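# Seat flat cable in connector and close latch

## Task

Make sure one end of the flat ribbon cable is pushed fully home in the connector, then close the connector's latch so it stays shut.

## Robot and tools

Robot: two arms, left_arm (carrying a left hand) and right_arm (carrying a right hand). Bases in the scene frame: left_arm at (+0.006, +0.329, +0.001) m, right_arm at (+0.051, -0.352, -0.001) m, both nearly unrotated. A post stands on the floor behind the arms. Nothing may end up off the table.

Frames: all reported poses and all commanded offsets use the scene frame. Its origin sits at table-top height, halfway between the nominal bases; +x points out over the table, +y toward the left_arm side, +z up. Each hand has a hand point 0.05 m in front of the palm, 0.15 m out from the wrist face. Its +z runs along straight fingers, +y out of the palm, +x across the palm away from the thumb on the right hand (toward the thumb on the left hand). Fingertips reach 0.06 to 0.07 m past the point and sit 0.06 m behind it along -y. A wrist bracket on the little-finger side can strike things.

The row (used by every moving tool): exactly 28 numbers, each in [-1, 1], always including both arms. Order: left_arm dx, dy, dz, rx, ry, rz; left hand little, ring, middle, index, thumb_bend, thumb_turn, force_limit, speed; then the same 14 for right_arm and its hand. dx..rz are an offset, not a pose: a displacement of the hand point from that arm's current Hand target (shown in the last result), along scene axes, with rotation applied about the Hand target position. Scale: 1.0 equals 0.6 m or 180 degrees; rx, ry, rz form one rotation vector. Sending all six as 0 asks nothing new of that arm. Finger numbers are absolute targets: -1 open/straight, +1 curled; thumb_turn -1 beside the palm, +1 opposite the fingers. force_limit maps -1..+1 to roughly 0..10 N at the fingertip (0..15 N for the two thumb motors). speed rises linearly from near zero at -1 to full at +0.48 and stays full above. There is no 'keep as is' value: to hold a hand, repeat the last eight hand numbers you actually sent; if none were sent yet, use its hand_measured plus hand_force_limit and hand_speed. Use speed about -0.94 or lower for a gentle grip.

Tools:
- execute_actions(actions, cameras): actions is a list of actions; each action is up to 15 rows, one per 1/30 s step, a short table repeating its final row. Every row in an action is measured from the Hand target at that action's start, so later rows are not cumulative within an action, but each new action adds on. Images return only if actions is empty or cameras is given.
- move(target, speed, blend, blocking, cameras): target is one 28-number row, or a list of up to 15 rows, all offsets from the same starting Hand targets. speed is path top speed in m/s, 0.002 to 4.3 (default 0.25; turning up to twice that in rad/s), one value or one per target. blend in metres rounds corners in a list (0 = stop at each). All paths share a 10 s cap. The hand numbers of the first target go out immediately; later ones go out on arrival once everything is still. blocking=false returns after about 0.5 s while the motion continues. Its result adds a 'move:' line giving the ending (done, off_target, moving, held, fault) and limits (paced = pose clipped, held = steps withheld).
- wait(seconds): 0 to 3600; lets time pass, sends nothing, ends early if a running move finishes.
- stop(): brakes a running move; braking needs room.
- zoom_image(camera, region): enlarges [x0, y0, x1, y1] pixels (max 504x504) of the latest image of cam_high, cam_low, cam_left_wrist or cam_right_wrist.
- show_instructions(): shows the reference pages.
- finished_scene(scene): ends the scene for good; the goal must hold without the robot.

Results: end_effector_position (m) and end_effector_quat_wxyz per hand in the scene frame; Hand target (the pose that next offsets count from, after clipping); joint positions, velocities and torques; hand_measured, hand_stopped_by (moving, target, force, stalled, fault) and hand_load_n (positive when the finger is pushed open; a lost grip shows as load near 0), all in hand-number order. Action calls also list some intermediate positions. Cameras: cam_high and cam_low fixed, 672x504; two fisheye wrist cameras.

Behaviour to expect: orientation commands are clipped to within 40 degrees of the measured one per step. Hands often rest 1 to 3 cm (sometimes 5) short of or below the command, mostly low, without any contact; a fresh execute_actions call re-requests it, else send the remaining distance. A blocked arm keeps pushing until told to back off past its hand point. Finger motors lock on reaching target or force_limit; to grip harder, raise force_limit and send a more closed target.

Avoid: dropping parts even a few mm, releasing moving parts, fast contacts, hard pushes on fixed or heavy things, contact between the two hands or arms, closing a hand on the other hand, overloading fingers, and holding stretched or pushing poses long enough to overheat motors (85 °C warns, 100 °C drops the arm). Time passes while you think.

Each tool is called after "Call:" by a JSON object that holds its "name" and its "arguments", one argument or row to a line.

Reference images:

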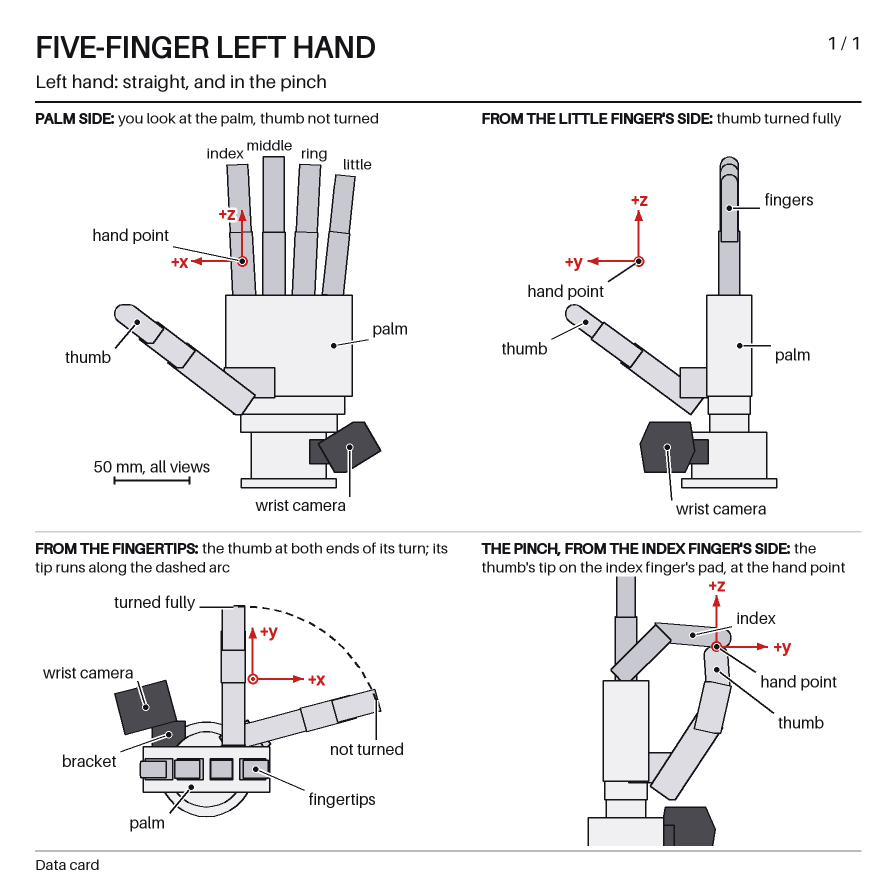

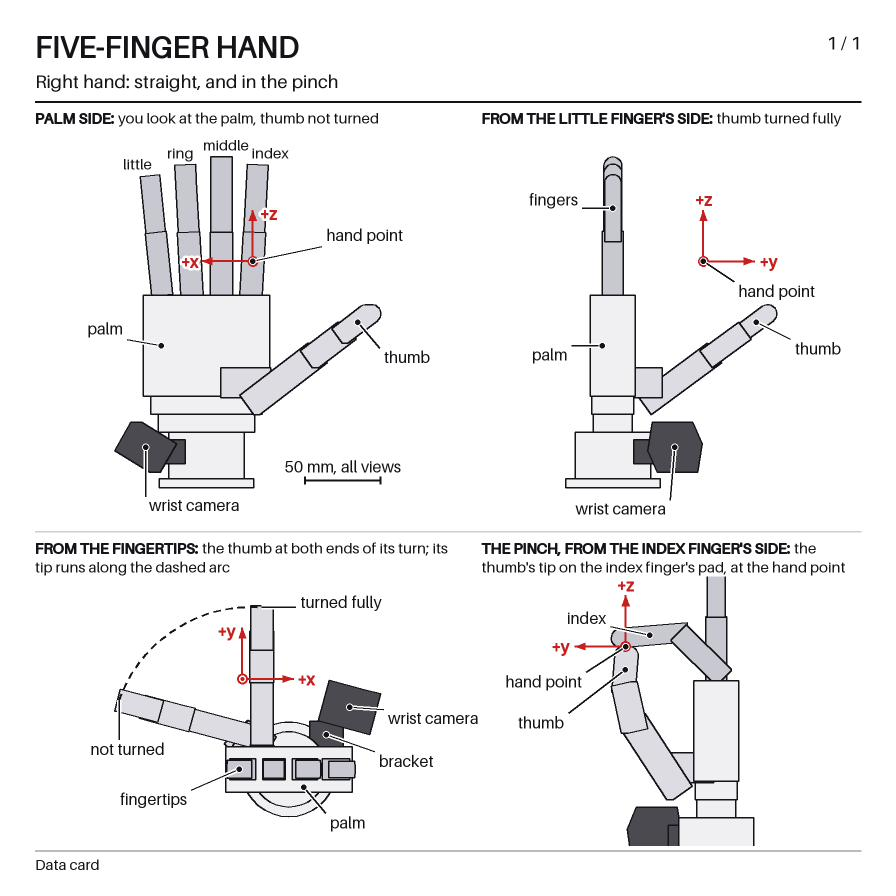

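## Session

Call:
{"name": "execute_actions", "arguments": {
  "actions": []
}}

Scene clock: 0.00 s.
left_arm: end_effector_position=(+0.6779, +0.2313, +0.3781) hand_measured=(-1.000, -1.000, -1.000, -1.000, -1.000, -1.000) hand_load_n=(+0.5, +0.0, +0.0, +0.0, +0.0, +0.0) hand_stopped_by=(target, target, target, target, target, target) hand_force_limit=0.00 hand_speed=-0.80 end_effector_quat_wxyz=(-0.298, +0.392, -0.527, +0.693) | right_arm: end_effector_position=(+0.0567, -0.1827, +0.1012) hand_measured=(-1.000, -1.000, -1.000, -1.000, -1.000, -1.000) hand_load_n=(+0.0, -0.5, +0.0, +0.0, +0.0, +0.0) hand_stopped_by=(target, target, target, target, target, target) hand_force_limit=0.00 hand_speed=-0.80 end_effector_quat_wxyz=(-0.195, +0.834, -0.515, +0.038)
Joint positions: left_arm=[0.063 1.565 1.243 0.488 0.598 -0.327] | right_arm=[1.436 0.432 0.477 -1.275 0.211 0.893]
Joint velocities: within noise
Joint torques (N m): no reading
Motor temperatures (°C): left_arm=[20 21 18 21 23 20] | right_arm=[22 22 19 17 18 17]
Heat: left arm: hottest wrist yaw 23 °C; right arm: hottest waist 22 °C.
Hand target: left_arm +0.6803, +0.2317, +0.3975; -0.309, +0.379, -0.521, +0.700 | right_arm +0.0585, -0.1761, +0.1106; -0.207, +0.830, -0.517, +0.034

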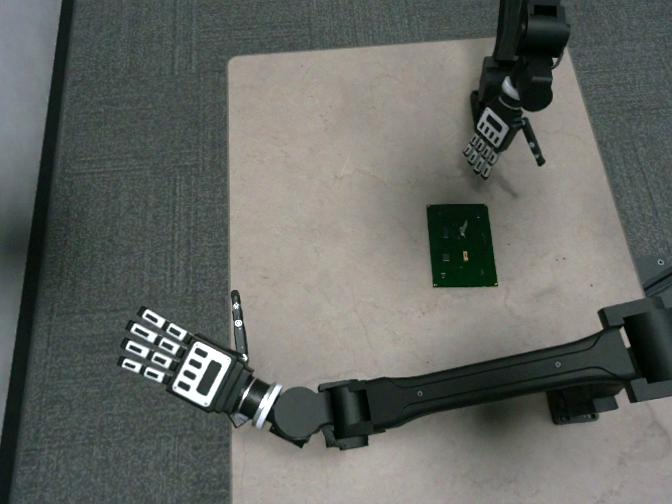

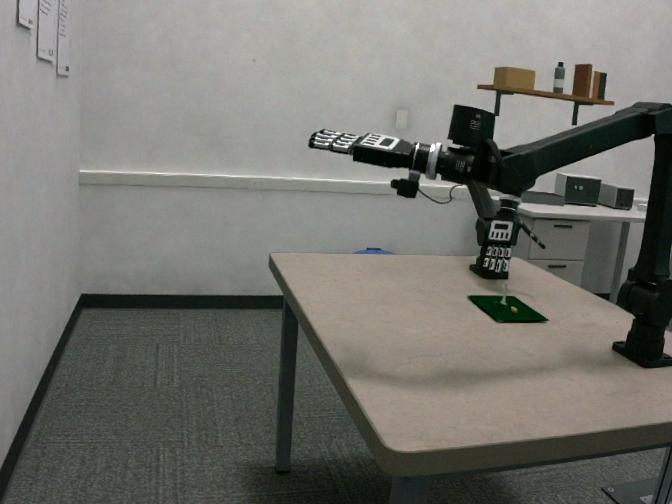

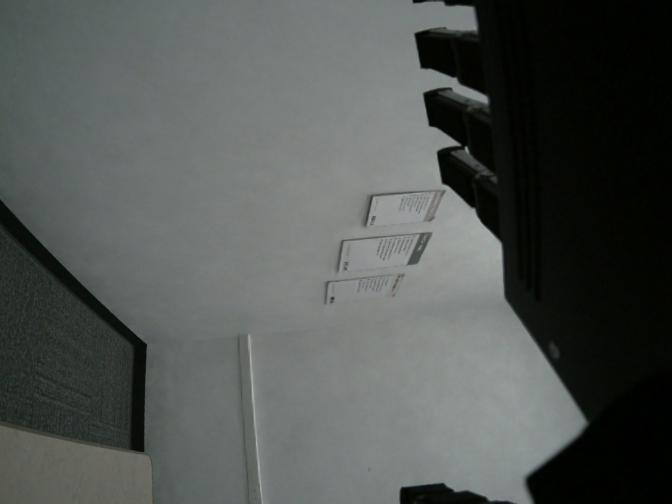

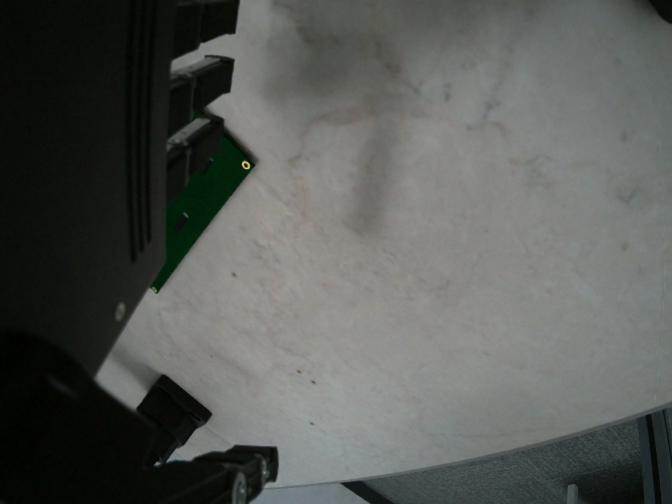

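Call:
{"name": "zoom_image", "arguments": {
  "camera": "cam_high",
  "region": [410, 190, 520, 300]
}}

Call:
{"name": "zoom_image", "arguments": {
  "camera": "cam_low",
  "region": [460, 270, 560, 340]
}}

Scaled by 4.582 from the camera's image (finer frame: 960x720).

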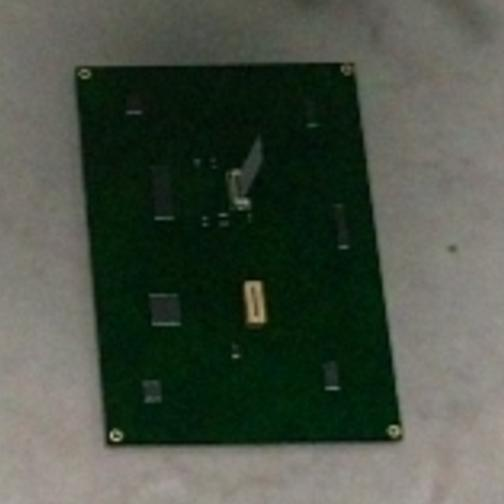

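Scaled by 5.040 from the camera's image (finer frame: 960x720).

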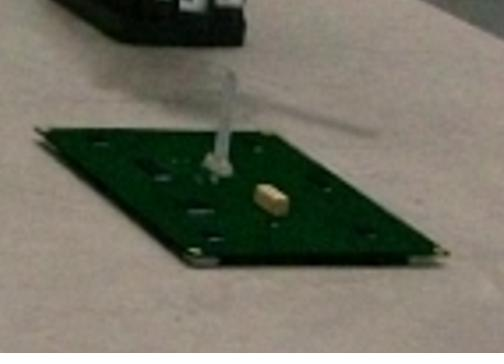

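Call:
{"name": "move", "arguments": {
  "target": [0,0,0,0,0,0,-1,-1,-1,-1,-1,-1,0,-0.8,0.2,0.0717,0.05,0,0,0,-1,-1,-1,-1,-1,-1,0,-0.8],
  "speed": 0.15,
  "cameras": ["all"]
}}

Scene clock: 40.67 s.
left_arm: end_effector_position=(+0.6779, +0.2313, +0.3781) hand_measured=(-1.000, -1.000, -1.000, -1.000, -1.000, -1.000) hand_load_n=(+0.0, +0.0, +0.0, +0.0, +0.0, +0.0) hand_stopped_by=(target, target, target, target, target, target) hand_force_limit=0.00 hand_speed=-0.80 end_effector_quat_wxyz=(-0.298, +0.392, -0.527, +0.693) | right_arm: end_effector_position=(+0.1654, -0.1457, +0.1238) hand_measured=(-1.000, -1.000, -1.000, -1.000, -1.000, -1.000) hand_load_n=(+0.0, +0.0, +0.0, +0.0, -0.5, +0.0) hand_stopped_by=(target, target, target, target, target, target) hand_force_limit=0.00 hand_speed=-0.80 end_effector_quat_wxyz=(-0.181, +0.830, -0.526, +0.031)
Joint positions: left_arm=[0.063 1.565 1.243 0.488 0.598 -0.327] | right_arm=[0.888 0.765 0.63 -1.066 0.004 0.404]
Joint torques (N m): left_arm=[-0.38 -13.33 9.98 1.69 -0.2 -0.16] | right_arm=[1.14 -2.73 11.17 1.68 -0.09 -0.24]
Motor temperatures (°C): left_arm=[20 23 25 21 22 20] | right_arm=[22 22 24 17 18 17]
Heat: left arm: hottest elbow 25 °C; right arm: hottest elbow 24 °C.
Hand target: left_arm +0.6803, +0.2317, +0.3975; -0.309, +0.379, -0.521, +0.700 | right_arm +0.1785, -0.1331, +0.1406; -0.207, +0.830, -0.517, +0.034
Off the commanded pose: left_arm 0.020 m, 2 deg | right_arm 0.025 m, 3 deg.
move: off_target (right_arm)
cam_right_wrist: T_world_to_cam=[[-0.73139, -0.56499, -0.38192, 0.09009], [-0.67056, 0.49384, 0.5536, 0.10659], [-0.12417, 0.66099, -0.74005, 0.32141]] pos_world=[0.17728, -0.21419, 0.21326]

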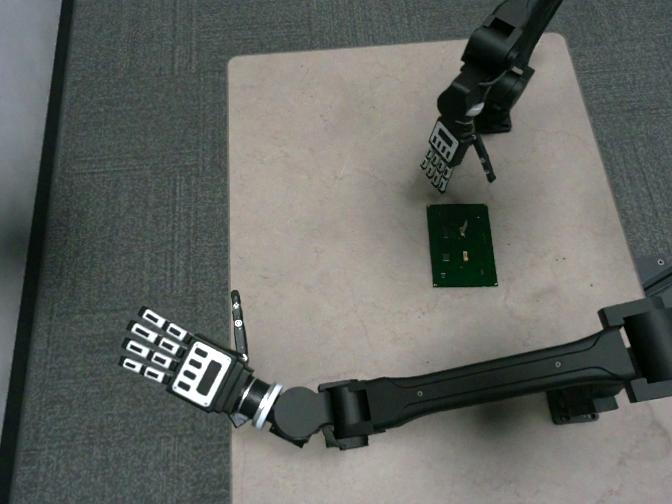

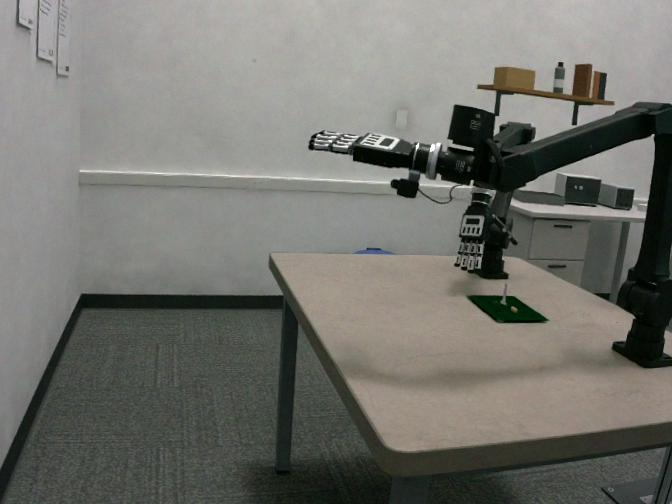

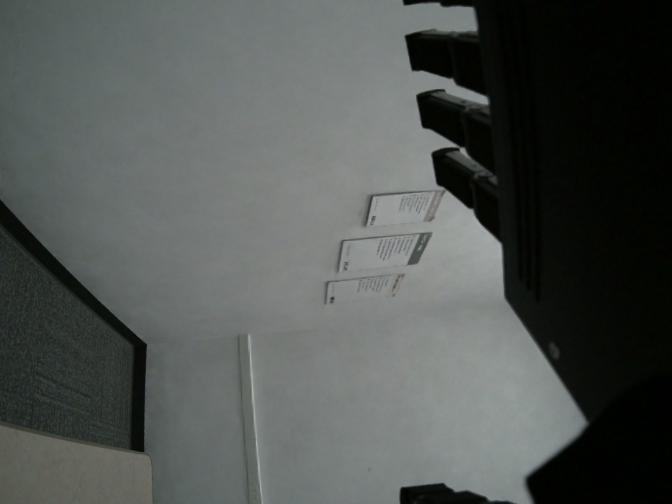

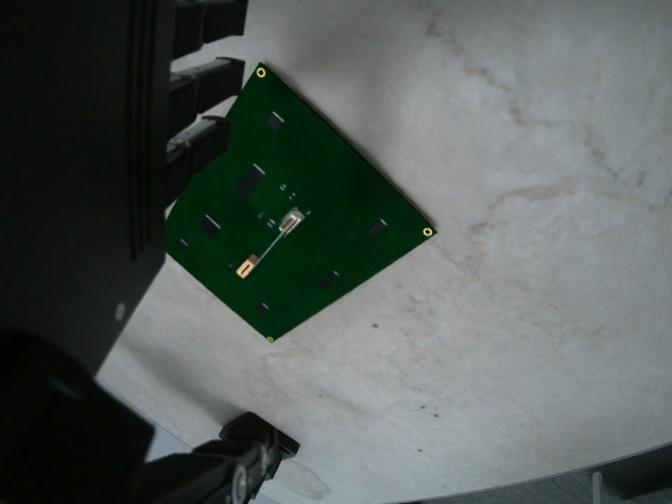

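Call:
{"name": "zoom_image", "arguments": {
  "camera": "cam_right_wrist",
  "region": [225, 180, 345, 300]
}}

Call:
{"name": "zoom_image", "arguments": {
  "camera": "cam_high",
  "region": [440, 210, 490, 260]
}}

Scaled by 4.200 from the camera's image (finer frame: 960x720).

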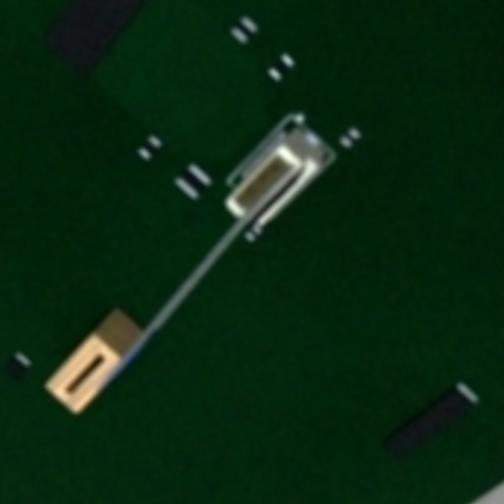

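Scaled by 10.080 from the camera's image (finer frame: 960x720).

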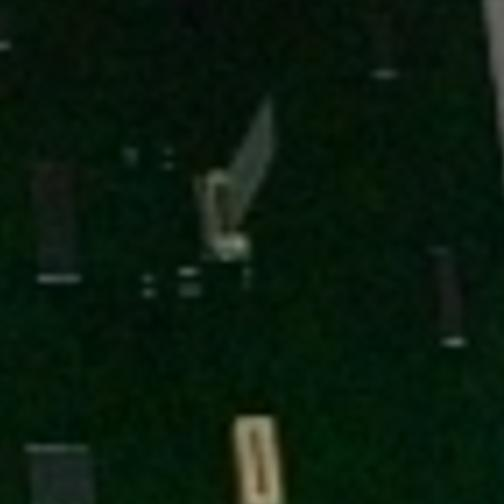

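Call:
{"name": "move", "arguments": {
  "target": [0,0,0,0,0,0,-1,-1,-1,-1,-1,-1,0,-0.8,0,0.06,-0.055,0,0,0,-1,-1,-1,-1,-1,-1,0,-0.8],
  "speed": 0.15,
  "cameras": ["cam_low","cam_right_wrist"]
}}

Call:
{"name": "zoom_image", "arguments": {
  "camera": "cam_right_wrist",
  "region": [205, 200, 345, 305]
}}

Scene clock: 72.50 s.
left_arm: end_effector_position=(+0.6779, +0.2313, +0.3781) hand_measured=(-1.000, -1.000, -1.000, -1.000, -1.000, -1.000) hand_load_n=(+0.0, +0.0, +0.0, +0.0, +0.0, +0.0) hand_stopped_by=(target, target, target, target, target, target) hand_force_limit=0.00 hand_speed=-0.80 end_effector_quat_wxyz=(-0.298, +0.392, -0.527, +0.693) | right_arm: end_effector_position=(+0.1755, -0.1063, +0.1054) hand_measured=(-1.000, -1.000, -1.000, -1.000, -1.000, -1.000) hand_load_n=(+0.0, +0.0, +0.0, +0.0, +0.0, +0.0) hand_stopped_by=(target, target, target, target, target, target) hand_force_limit=0.00 hand_speed=-0.80 end_effector_quat_wxyz=(-0.197, +0.836, -0.512, +0.036)
Joint positions: left_arm=[0.063 1.565 1.243 0.488 0.598 -0.327] | right_arm=[0.971 0.884 0.63 -0.916 0.034 0.452]
Joint torques (N m): left_arm=[-0.09 -13.68 9.66 1.81 -0.18 -0.08] | right_arm=[2.32 -4.13 8.42 1.77 0.15 0.08]
Motor temperatures (°C): left_arm=[20 24 27 21 22 20] | right_arm=[22 22 31 17 18 17]
Heat: left arm: hottest elbow 27 °C; right arm: hottest elbow 31 °C.
Hand target: left_arm +0.6803, +0.2317, +0.3975; -0.309, +0.379, -0.521, +0.700 | right_arm +0.1785, -0.0971, +0.1076; -0.207, +0.830, -0.517, +0.034
Off the commanded pose: left_arm 0.020 m, 2 deg | right_arm 0.010 m, 1 deg.
move: done
cam_right_wrist: T_world_to_cam=[[-0.70409, -0.57773, -0.4129, 0.10974], [-0.69959, 0.46462, 0.54287, 0.10731], [-0.1218, 0.67109, -0.7313, 0.28275]] pos_world=[0.18678, -0.17621, 0.19383]

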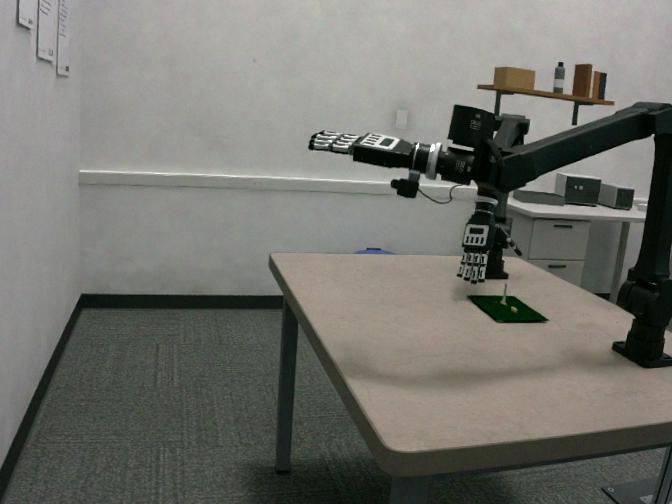

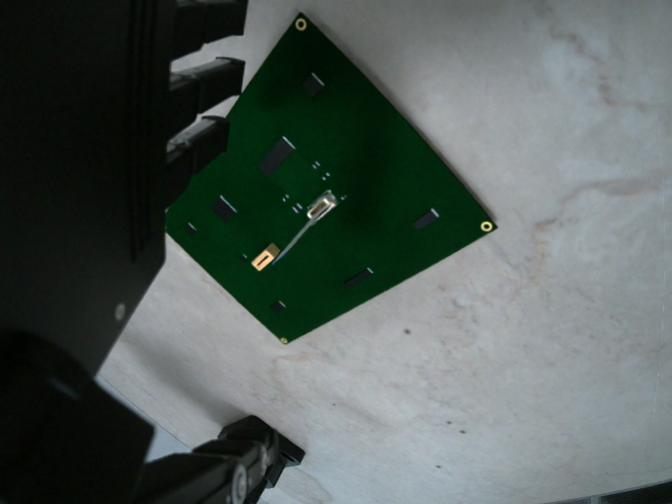

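Scaled by 3.600 from the camera's image (finer frame: 960x720).

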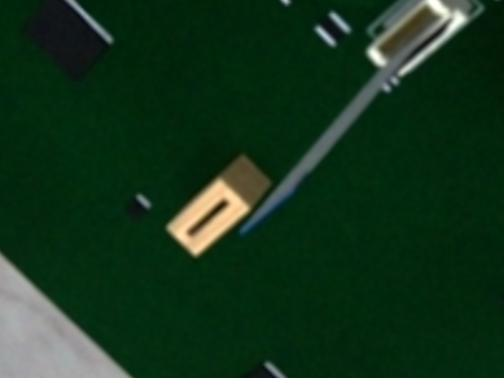

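Call:
{"name": "zoom_image", "arguments": {
  "camera": "cam_right_wrist",
  "region": [295, 180, 351, 236]
}}

Call:
{"name": "zoom_image", "arguments": {
  "camera": "cam_low",
  "region": [490, 280, 530, 320]
}}

Scaled by 9.000 from the camera's image (finer frame: 960x720).

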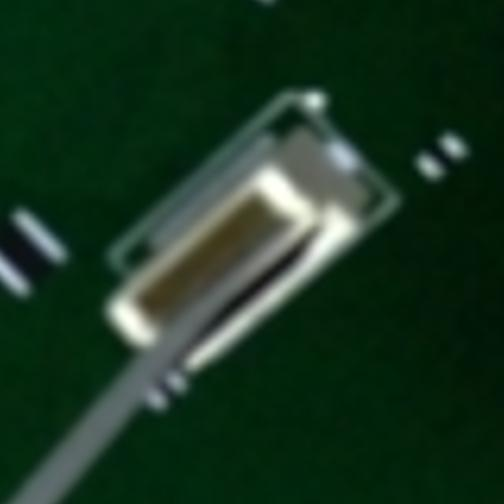

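Scaled by 12.600 from the camera's image (finer frame: 960x720).

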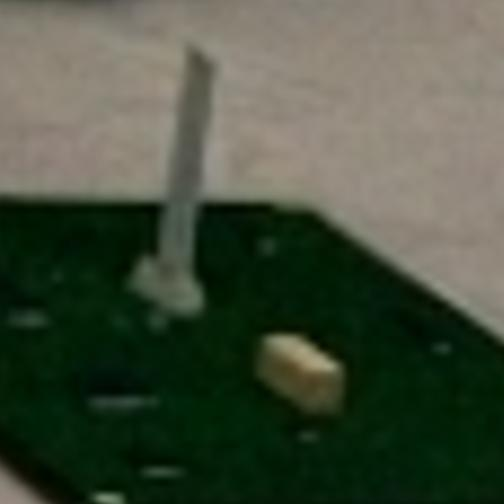

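Call:
{"name": "move", "arguments": {
  "target": [
    [0,0,0,0,0,0,-1,-1,-1,-1,-1,-1,0,-0.8,0,0,0,0,0,0,1,1,1,1,-1,-1,0,0],
    [0,0,0,0,0,0,-1,-1,-1,-1,-1,-1,0,-0.8,0.068,0.132,0,0,0,0,1,1,1,1,-1,-1,0,0],
    [0,0,0,0,0,0,-1,-1,-1,-1,-1,-1,0,-0.8,0.068,0.132,-0.06,0,0,0,1,1,1,1,-1,-1,0,0]
  ],
  "speed": 0.12,
  "cameras": ["cam_low","cam_right_wrist","cam_high"]
}}

Call:
{"name": "zoom_image", "arguments": {
  "camera": "cam_right_wrist",
  "region": [340, 180, 500, 300]
}}

Scene clock: 107.43 s.
left_arm: end_effector_position=(+0.6779, +0.2313, +0.3781) hand_measured=(-1.000, -1.000, -1.000, -1.000, -1.000, -1.000) hand_load_n=(+0.0, +0.0, +0.0, +0.0, +0.0, +0.0) hand_stopped_by=(target, target, target, target, target, target) hand_force_limit=0.00 hand_speed=-0.80 end_effector_quat_wxyz=(-0.298, +0.392, -0.527, +0.693) | right_arm: end_effector_position=(+0.2176, -0.0253, +0.0725) hand_measured=(+1.000, +1.000, +1.000, +1.000, -1.000, -1.000) hand_load_n=(+0.0, +0.0, +0.0, +0.0, +0.0, +0.0) hand_stopped_by=(target, target, target, target, target, target) hand_force_limit=0.00 hand_speed=0.00 end_effector_quat_wxyz=(-0.199, +0.836, -0.511, +0.034)
Joint positions: left_arm=[0.063 1.565 1.243 0.488 0.598 -0.327] | right_arm=[1.014 1.211 0.744 -0.7 0.047 0.49]
Joint torques (N m): left_arm=[-0.85 -13.27 9.92 1.77 -0.16 -0.1] | right_arm=[2.37 -8.53 7.39 1.74 0.16 0.09]
Heat: left arm: hottest elbow 28 °C; right arm: hottest elbow 30 °C.
Hand target: left_arm +0.6803, +0.2317, +0.3975; -0.309, +0.379, -0.521, +0.700 | right_arm +0.2193, -0.0179, +0.0716; -0.207, +0.830, -0.517, +0.034
Off the commanded pose: left_arm 0.020 m, 2 deg | right_arm 0.008 m, 1 deg.
move: done
cam_right_wrist: T_world_to_cam=[[-0.70255, -0.57691, -0.41666, 0.17261], [-0.70082, 0.45921, 0.54587, 0.11687], [-0.12358, 0.6755, -0.72693, 0.20966]] pos_world=[0.22908, -0.09571, 0.16053]
Images, in order (width x height): cam_high 672x504, cam_low 672x504, cam_right_wrist 672x504.

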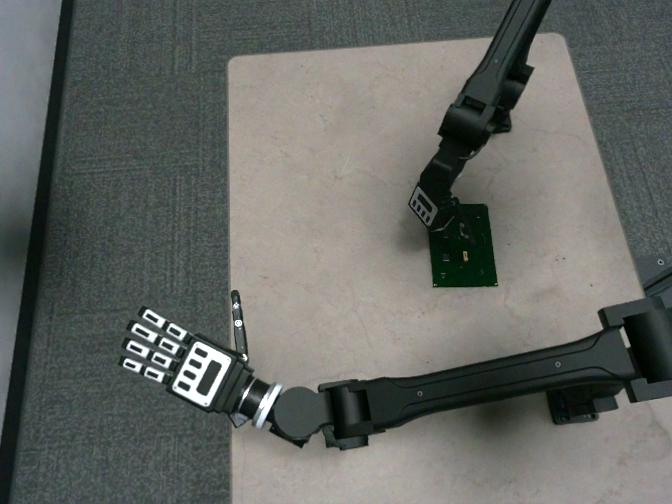

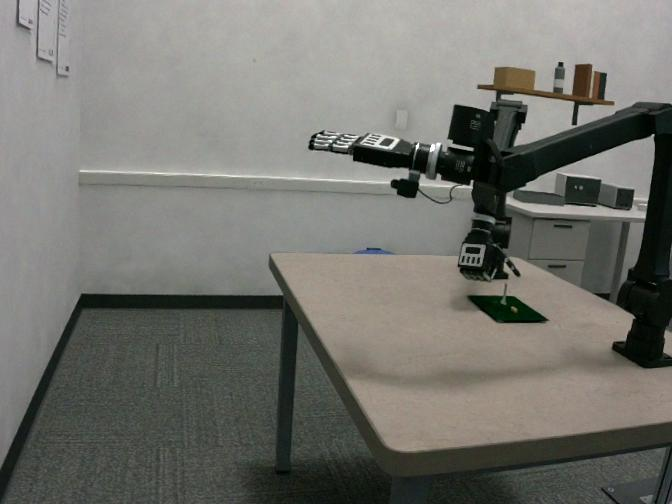

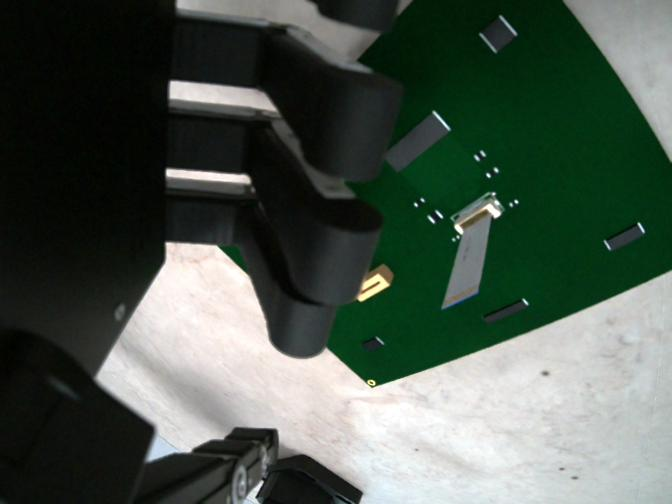

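Scaled by 3.150 from the camera's image (finer frame: 960x720).

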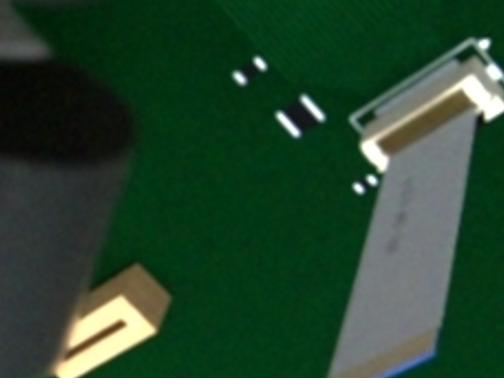

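Call:
{"name": "zoom_image", "arguments": {
  "camera": "cam_right_wrist",
  "region": [440, 180, 520, 250]
}}

Scaled by 6.300 from the camera's image (finer frame: 960x720).

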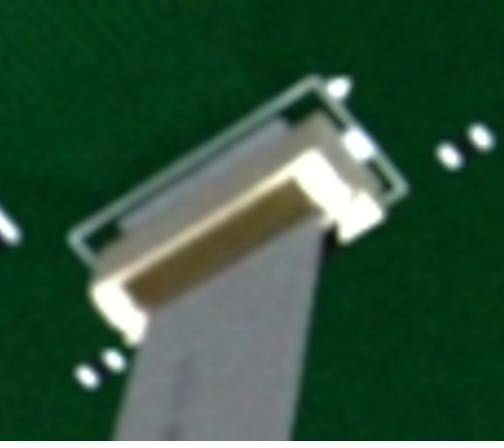

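Call:
{"name": "move", "arguments": {
  "target": [
    [0,0,0,0,0,0,-1,-1,-1,-1,-1,-1,0,-0.8,0.04,-0.012,0.03,0.122,0,0,1,1,1,1,-1,-1,0,0],
    [0,0,0,0,0,0,-1,-1,-1,-1,-1,-1,0,-0.8,0.025,-0.012,-0.035,0.122,0,0,1,1,1,1,-1,-1,0,0]
  ],
  "speed": 0.12,
  "cameras": ["cam_right_wrist","cam_high"]
}}

Scene clock: 156.80 s.
left_arm: end_effector_position=(+0.6779, +0.2313, +0.3781) hand_measured=(-1.000, -1.000, -1.000, -1.000, -1.000, -1.000) hand_load_n=(+0.0, +0.0, +0.0, +0.0, +0.0, +0.0) hand_stopped_by=(target, target, target, target, target, target) hand_force_limit=0.00 hand_speed=-0.80 end_effector_quat_wxyz=(-0.298, +0.392, -0.527, +0.693) | right_arm: end_effector_position=(+0.2332, -0.0306, +0.0499) hand_measured=(+1.000, +1.000, +1.000, +1.000, -1.000, -1.000) hand_load_n=(+0.0, +0.0, +0.5, +0.0, +0.0, +0.0) hand_stopped_by=(target, target, target, target, target, target) hand_force_limit=0.00 hand_speed=0.00 end_effector_quat_wxyz=(-0.353, +0.776, -0.519, -0.065)
Joint positions: left_arm=[0.063 1.565 1.243 0.488 0.598 -0.327] | right_arm=[0.816 1.146 0.474 -0.202 -0.257 0.476]
Joint torques (N m): left_arm=[-1.79 -13.33 9.81 1.76 -0.17 -0.16] | right_arm=[2.37 -6.71 6.84 2.33 0 -0.08]
Heat: left arm: hottest elbow 29 °C; right arm: hottest elbow 28 °C.
Hand target: left_arm +0.6803, +0.2317, +0.3975; -0.309, +0.379, -0.521, +0.700 | right_arm +0.2343, -0.0252, +0.0505; -0.361, +0.775, -0.514, -0.065
Off the commanded pose: left_arm 0.020 m, 2 deg | right_arm 0.006 m, 1 deg.
move: done
cam_right_wrist: T_world_to_cam=[[-0.71761, -0.36202, -0.59496, 0.19007], [-0.68807, 0.2364, 0.68606, 0.12584], [-0.10772, 0.9017, -0.41874, 0.18655]] pos_world=[0.24308, -0.12915, 0.10487]
Images, in order (width x height): cam_high 672x504, cam_right_wrist 672x504.

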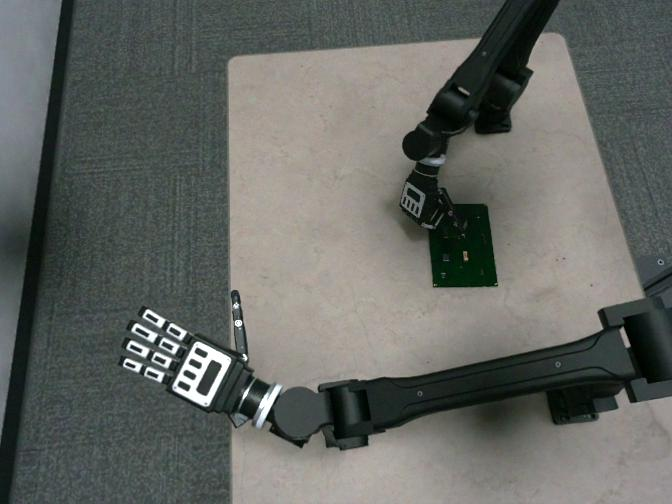

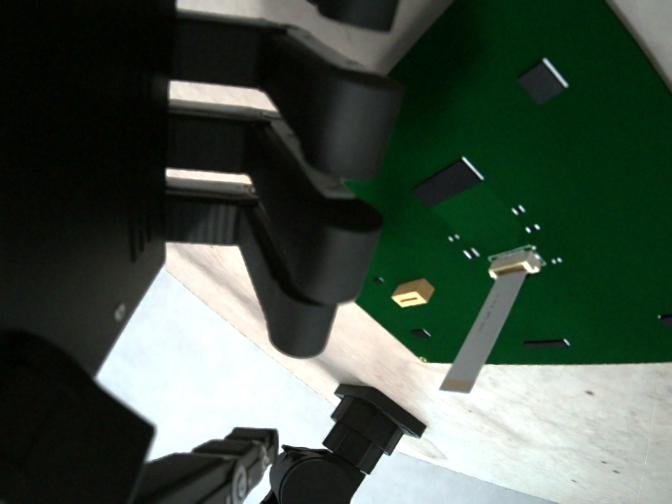

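Call:
{"name": "zoom_image", "arguments": {
  "camera": "cam_right_wrist",
  "region": [480, 235, 560, 295]
}}

Scaled by 6.300 from the camera's image (finer frame: 960x720).

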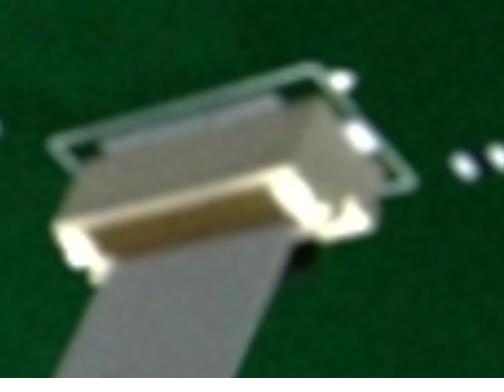

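Call:
{"name": "move", "arguments": {
  "target": [
    [0,0,0,0,0,0,-1,-1,-1,-1,-1,-1,0,-0.8,0,-0.05,0.13,0,0,0,1,1,1,1,-1,-1,0,0],
    [0,0,0,0,0,0,-1,-1,-1,-1,-1,-1,0,-0.8,-0.1,-0.125,0.14,-0.047,0.1975,-0.372,1,1,1,1,-1,-1,0,0]
  ],
  "speed": 0.2,
  "cameras": ["cam_right_wrist","cam_high","cam_low"]
}}

Scene clock: 203.10 s.
left_arm: end_effector_position=(+0.6779, +0.2313, +0.3781) hand_measured=(-1.000, -1.000, -1.000, -1.000, -1.000, -1.000) hand_load_n=(-0.5, +0.0, +0.0, -0.5, +0.0, -0.5) hand_stopped_by=(target, target, target, target, target, target) hand_force_limit=0.00 hand_speed=-0.80 end_effector_quat_wxyz=(-0.298, +0.392, -0.527, +0.693) | right_arm: end_effector_position=(+0.1684, -0.1090, +0.1159) hand_measured=(+1.000, +1.000, +1.000, +1.000, -1.000, -1.000) hand_load_n=(+0.0, +0.5, +0.5, +0.0, +0.0, +0.0) hand_stopped_by=(target, target, target, target, target, target) hand_force_limit=0.00 hand_speed=0.00 end_effector_quat_wxyz=(+0.104, -0.346, +0.932, +0.035)
Joint positions: left_arm=[0.063 1.565 1.243 0.488 0.598 -0.327] | right_arm=[1.024 0.748 0.574 -1.187 0.065 1.837]
Joint torques (N m): left_arm=[-0.15 -14.15 9.91 1.83 -0.13 -0.13] | right_arm=[2.43 -3.14 10.8 -0.01 0.16 0.07]
Heat: left arm: hottest elbow 30 °C; right arm: hottest elbow 29 °C.
Hand target: left_arm +0.6803, +0.2317, +0.3975; -0.309, +0.379, -0.521, +0.700 | right_arm +0.1743, -0.1002, +0.1345; +0.119, -0.337, +0.933, +0.043
Off the commanded pose: left_arm 0.020 m, 2 deg | right_arm 0.021 m, 2 deg.
move: off_target (right_arm)
cam_right_wrist: T_world_to_cam=[[-0.79763, 0.5974, -0.08302, 0.21321], [0.37413, 0.59802, 0.7088, -0.08753], [0.47308, 0.53431, -0.70051, 0.17268]] pos_world=[0.12112, -0.16729, 0.20071]
Images, in order (width x height): cam_high 672x504, cam_low 672x504, cam_right_wrist 672x504.

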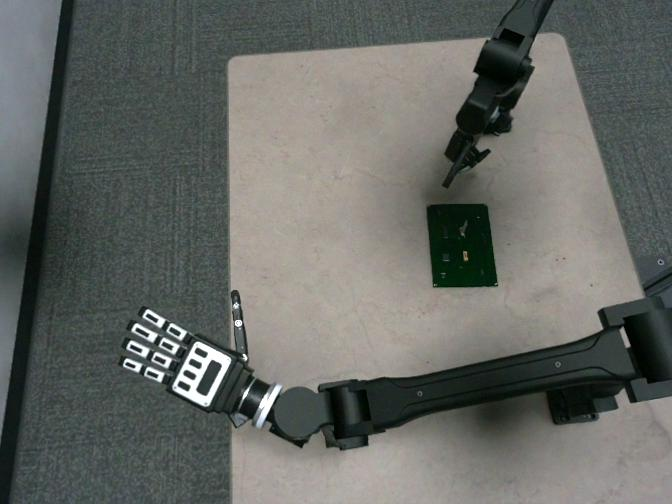

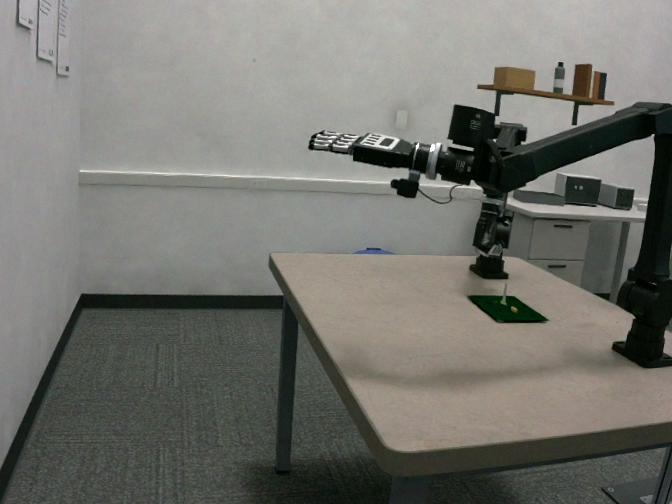

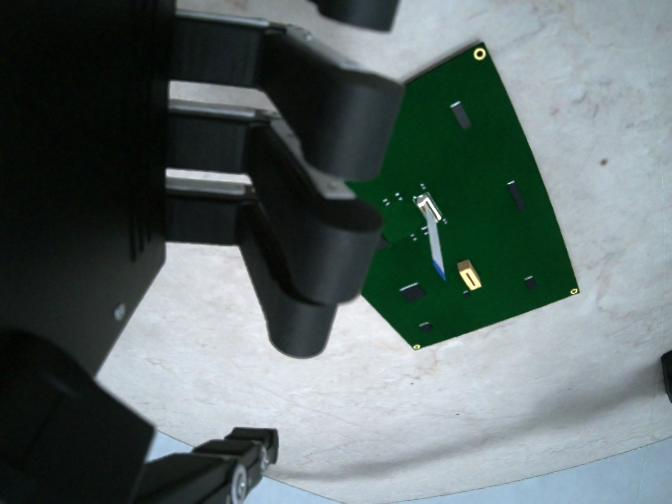

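Call:
{"name": "move", "arguments": {
  "target": [0,0,0,0,0,0,-1,-1,-1,-1,-1,-1,0,-0.8,0.005,0.02,-0.11,0,0,0,1,1,1,1,-1,-1,0,0],
  "speed": 0.12,
  "cameras": ["cam_right_wrist","cam_low"]
}}

Scene clock: 213.47 s.
left_arm: end_effector_position=(+0.6779, +0.2313, +0.3781) hand_measured=(-1.000, -1.000, -1.000, -1.000, -1.000, -1.000) hand_load_n=(+0.0, +0.0, +0.0, +0.0, +0.0, +0.0) hand_stopped_by=(target, target, target, target, target, target) hand_force_limit=0.00 hand_speed=-0.80 end_effector_quat_wxyz=(-0.298, +0.392, -0.527, +0.693) | right_arm: end_effector_position=(+0.1742, -0.0930, +0.0687) hand_measured=(+1.000, +1.000, +1.000, +1.000, -1.000, -1.000) hand_load_n=(+0.0, +0.5, +0.0, +0.0, +0.0, +0.0) hand_stopped_by=(target, target, target, target, target, target) hand_force_limit=0.00 hand_speed=0.00 end_effector_quat_wxyz=(+0.112, -0.344, +0.931, +0.041)
Joint positions: left_arm=[0.063 1.565 1.243 0.488 0.598 -0.327] | right_arm=[1.045 0.846 0.481 -0.979 0.07 1.858]
Joint torques (N m): left_arm=[0.44 -14.92 9.69 1.72 -0.2 -0.12] | right_arm=[2.43 -2.84 7.41 1.42 0.17 0.09]
Heat: left arm: hottest elbow 30 °C; right arm: hottest elbow 31 °C.
Hand target: left_arm +0.6803, +0.2317, +0.3975; -0.309, +0.379, -0.521, +0.700 | right_arm +0.1772, -0.0882, +0.0685; +0.118, -0.337, +0.933, +0.043
Off the commanded pose: left_arm 0.020 m, 2 deg | right_arm 0.006 m, 1 deg.
move: done
cam_right_wrist: T_world_to_cam=[[-0.7962, 0.59951, -0.08157, 0.20409], [0.36742, 0.58621, 0.72206, -0.06678], [0.48069, 0.54493, -0.68701, 0.12715]] pos_world=[0.12591, -0.15249, 0.15221]
Images, in order (width x height): cam_low 672x504, cam_right_wrist 672x504.

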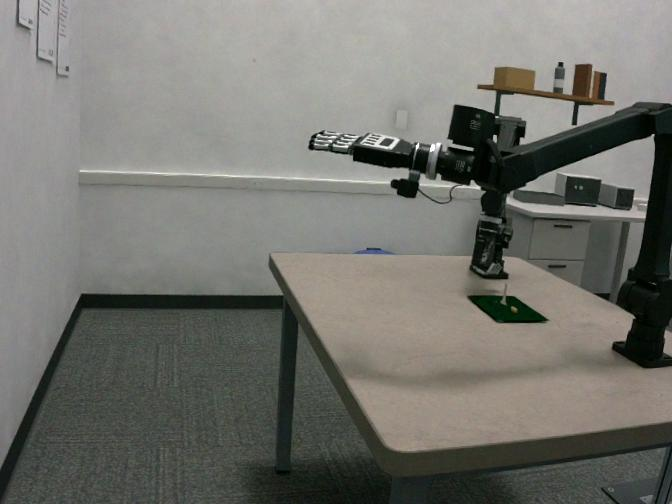

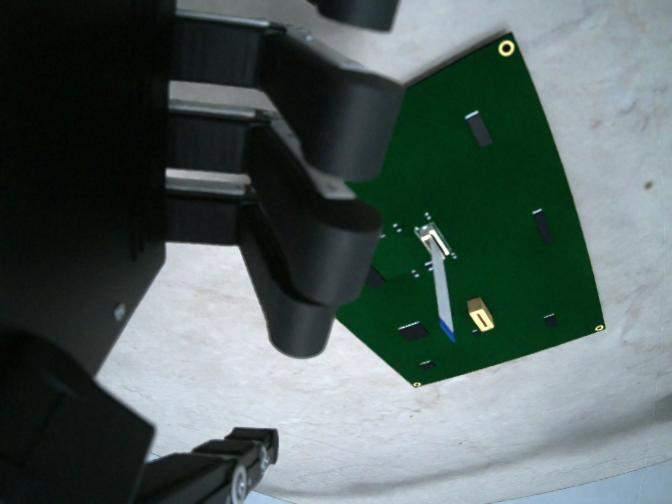

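Call:
{"name": "zoom_image", "arguments": {
  "camera": "cam_right_wrist",
  "region": [400, 205, 480, 265]
}}

Scaled by 6.300 from the camera's image (finer frame: 960x720).

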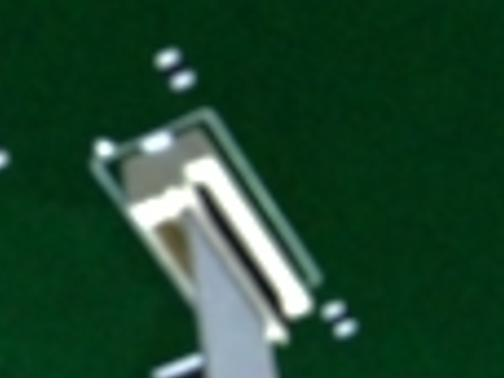

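Call:
{"name": "move", "arguments": {
  "target": [
    [0,0,0,0,0,0,-1,-1,-1,-1,-1,-1,0,-0.8,0,0,0.13,0,0,0,1,1,1,1,-1,-1,0,0],
    [0,0,0,0,0,0,-1,-1,-1,-1,-1,-1,0,-0.8,0.03,0.18,0.13,-0.095,-0.33,0.446,1,1,1,1,-1,-1,0,0]
  ],
  "speed": 0.25,
  "cameras": ["cam_right_wrist","cam_high","cam_low"]
}}

Scene clock: 307.97 s.
left_arm: end_effector_position=(+0.6779, +0.2313, +0.3781) hand_measured=(-1.000, -1.000, -1.000, -1.000, -1.000, -1.000) hand_load_n=(+0.0, +0.0, +0.0, +0.0, -0.5, +0.0) hand_stopped_by=(target, target, target, target, target, target) hand_force_limit=0.00 hand_speed=-0.80 end_effector_quat_wxyz=(-0.298, +0.392, -0.527, +0.693) | right_arm: end_effector_position=(+0.1949, +0.0152, +0.1461) hand_measured=(+1.000, +1.000, +1.000, +1.000, -1.000, -1.000) hand_load_n=(+0.0, +0.0, +0.0, +0.5, +0.0, -0.5) hand_stopped_by=(target, target, target, target, target, target) hand_force_limit=0.00 hand_speed=0.00 end_effector_quat_wxyz=(-0.421, +0.820, -0.347, +0.172)
Joint positions: left_arm=[0.063 1.565 1.243 0.488 0.598 -0.327] | right_arm=[1.314 0.932 0.615 -0.37 0.392 0.317]
Joint torques (N m): left_arm=[-1.55 -13.98 10.02 1.44 -0.19 -0.11] | right_arm=[2.14 -5.6 8.21 2.61 0.11 -0.25]
Heat: left arm: hottest elbow 31 °C; right arm: hottest elbow 28 °C.
Hand target: left_arm +0.6803, +0.2317, +0.3975; -0.309, +0.379, -0.521, +0.700 | right_arm +0.1953, +0.0198, +0.1466; -0.428, +0.821, -0.337, +0.175
Off the commanded pose: left_arm 0.020 m, 2 deg | right_arm 0.005 m, 2 deg.
move: done
cam_right_wrist: T_world_to_cam=[[-0.23864, -0.53974, -0.8073, 0.17679], [-0.96912, 0.1855, 0.16245, 0.15471], [0.06208, 0.82114, -0.56734, 0.17123]] pos_world=[0.18149, -0.07389, 0.21474]
Images, in order (width x height): cam_high 672x504, cam_low 672x504, cam_right_wrist 672x504.

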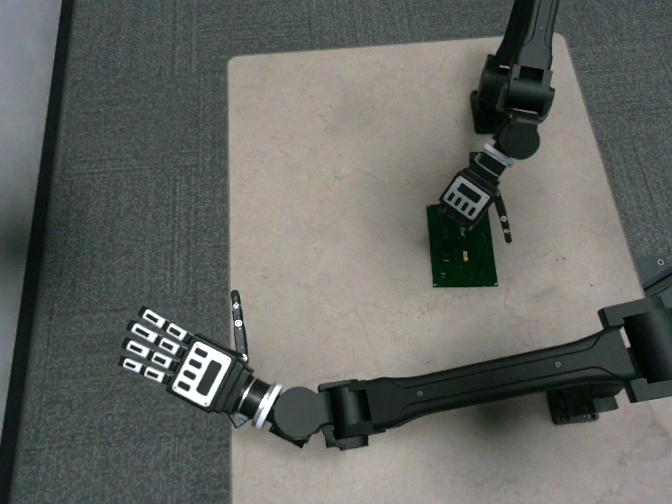

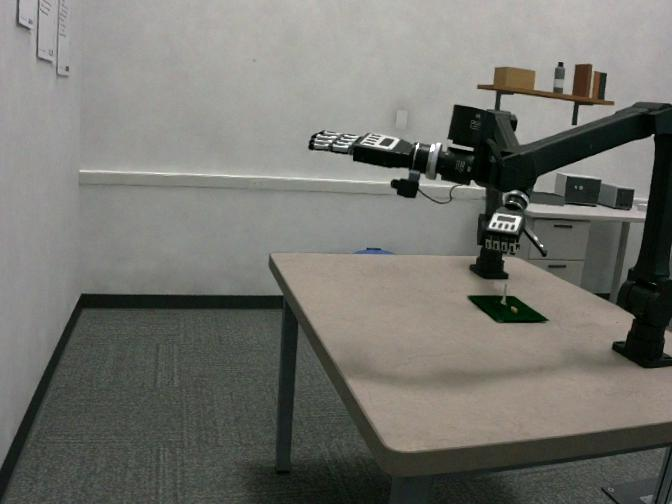

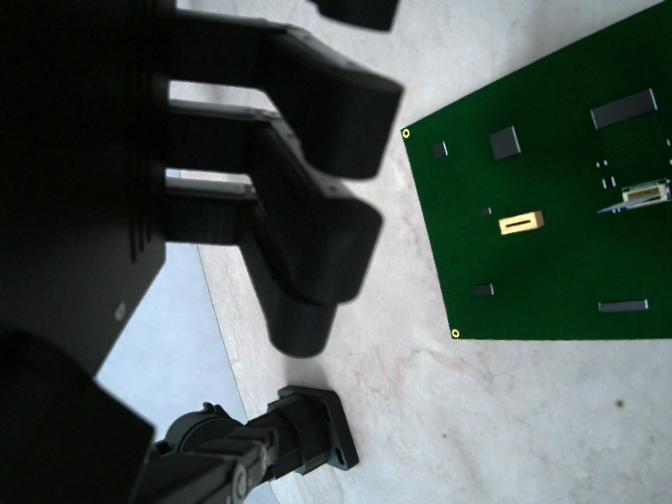

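Call:
{"name": "move", "arguments": {
  "target": [0,0,0,0,0,0,-1,-1,-1,-1,-1,-1,0,-0.8,0,0.015,-0.14,0,0,0,1,1,1,1,-1,-1,0,0],
  "speed": 0.12,
  "cameras": ["cam_right_wrist","cam_low"]
}}

Scene clock: 316.60 s.
left_arm: end_effector_position=(+0.6779, +0.2313, +0.3781) hand_measured=(-1.000, -1.000, -1.000, -1.000, -1.000, -1.000) hand_load_n=(+0.0, +0.0, -0.5, +0.0, +0.0, +0.0) hand_stopped_by=(target, target, target, target, target, target) hand_force_limit=0.00 hand_speed=-0.80 end_effector_quat_wxyz=(-0.298, +0.392, -0.527, +0.693) | right_arm: end_effector_position=(+0.1953, +0.0241, +0.0615) hand_measured=(+1.000, +1.000, +1.000, +1.000, -1.000, -1.000) hand_load_n=(+0.0, +0.0, +0.5, +0.0, +0.0, +0.0) hand_stopped_by=(target, target, target, target, target, target) hand_force_limit=0.00 hand_speed=0.00 end_effector_quat_wxyz=(-0.420, +0.822, -0.345, +0.171)
Joint positions: left_arm=[0.063 1.565 1.243 0.488 0.598 -0.327] | right_arm=[1.32 1.116 0.474 -0.048 0.392 0.317]
Joint torques (N m): left_arm=[-0.15 -13.39 9.98 1.72 -0.19 -0.14] | right_arm=[2.37 -6.65 7.12 2.61 0.34 -0.2]
Heat: left arm: hottest elbow 31 °C; right arm: hottest elbow 29 °C.
Hand target: left_arm +0.6803, +0.2317, +0.3975; -0.309, +0.379, -0.521, +0.700 | right_arm +0.1953, +0.0287, +0.0624; -0.428, +0.821, -0.337, +0.175
Off the commanded pose: left_arm 0.020 m, 2 deg | right_arm 0.005 m, 1 deg.
move: done
cam_right_wrist: T_world_to_cam=[[-0.23628, -0.54335, -0.80557, 0.11291], [-0.97002, 0.18044, 0.16281, 0.16739], [0.05689, 0.81988, -0.56969, 0.11714]] pos_world=[0.18239, -0.06489, 0.13044]
Images, in order (width x height): cam_low 672x504, cam_right_wrist 672x504.

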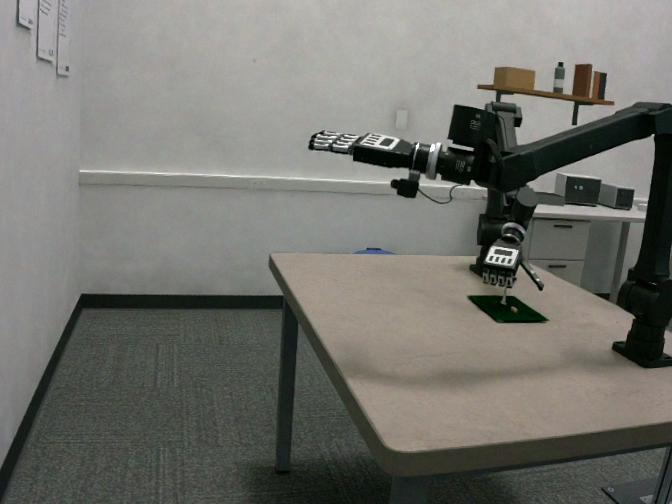

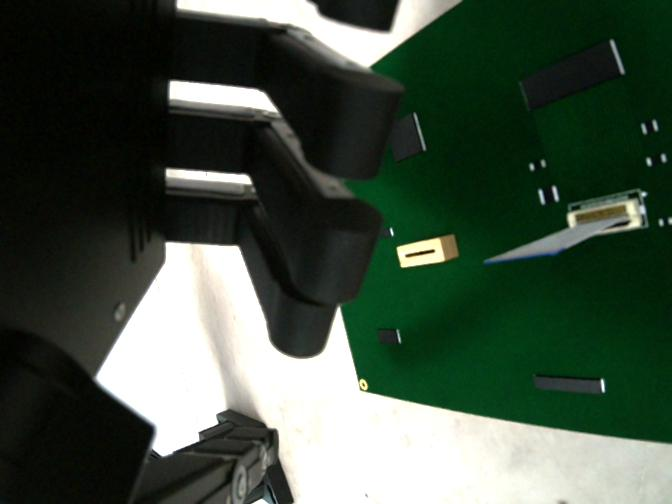

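Call:
{"name": "zoom_image", "arguments": {
  "camera": "cam_right_wrist",
  "region": [550, 175, 672, 255]
}}

Scaled by 4.131 from the camera's image (finer frame: 960x720).

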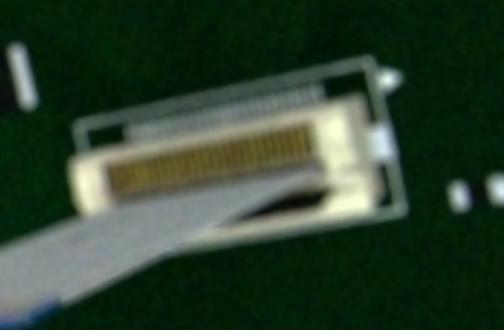

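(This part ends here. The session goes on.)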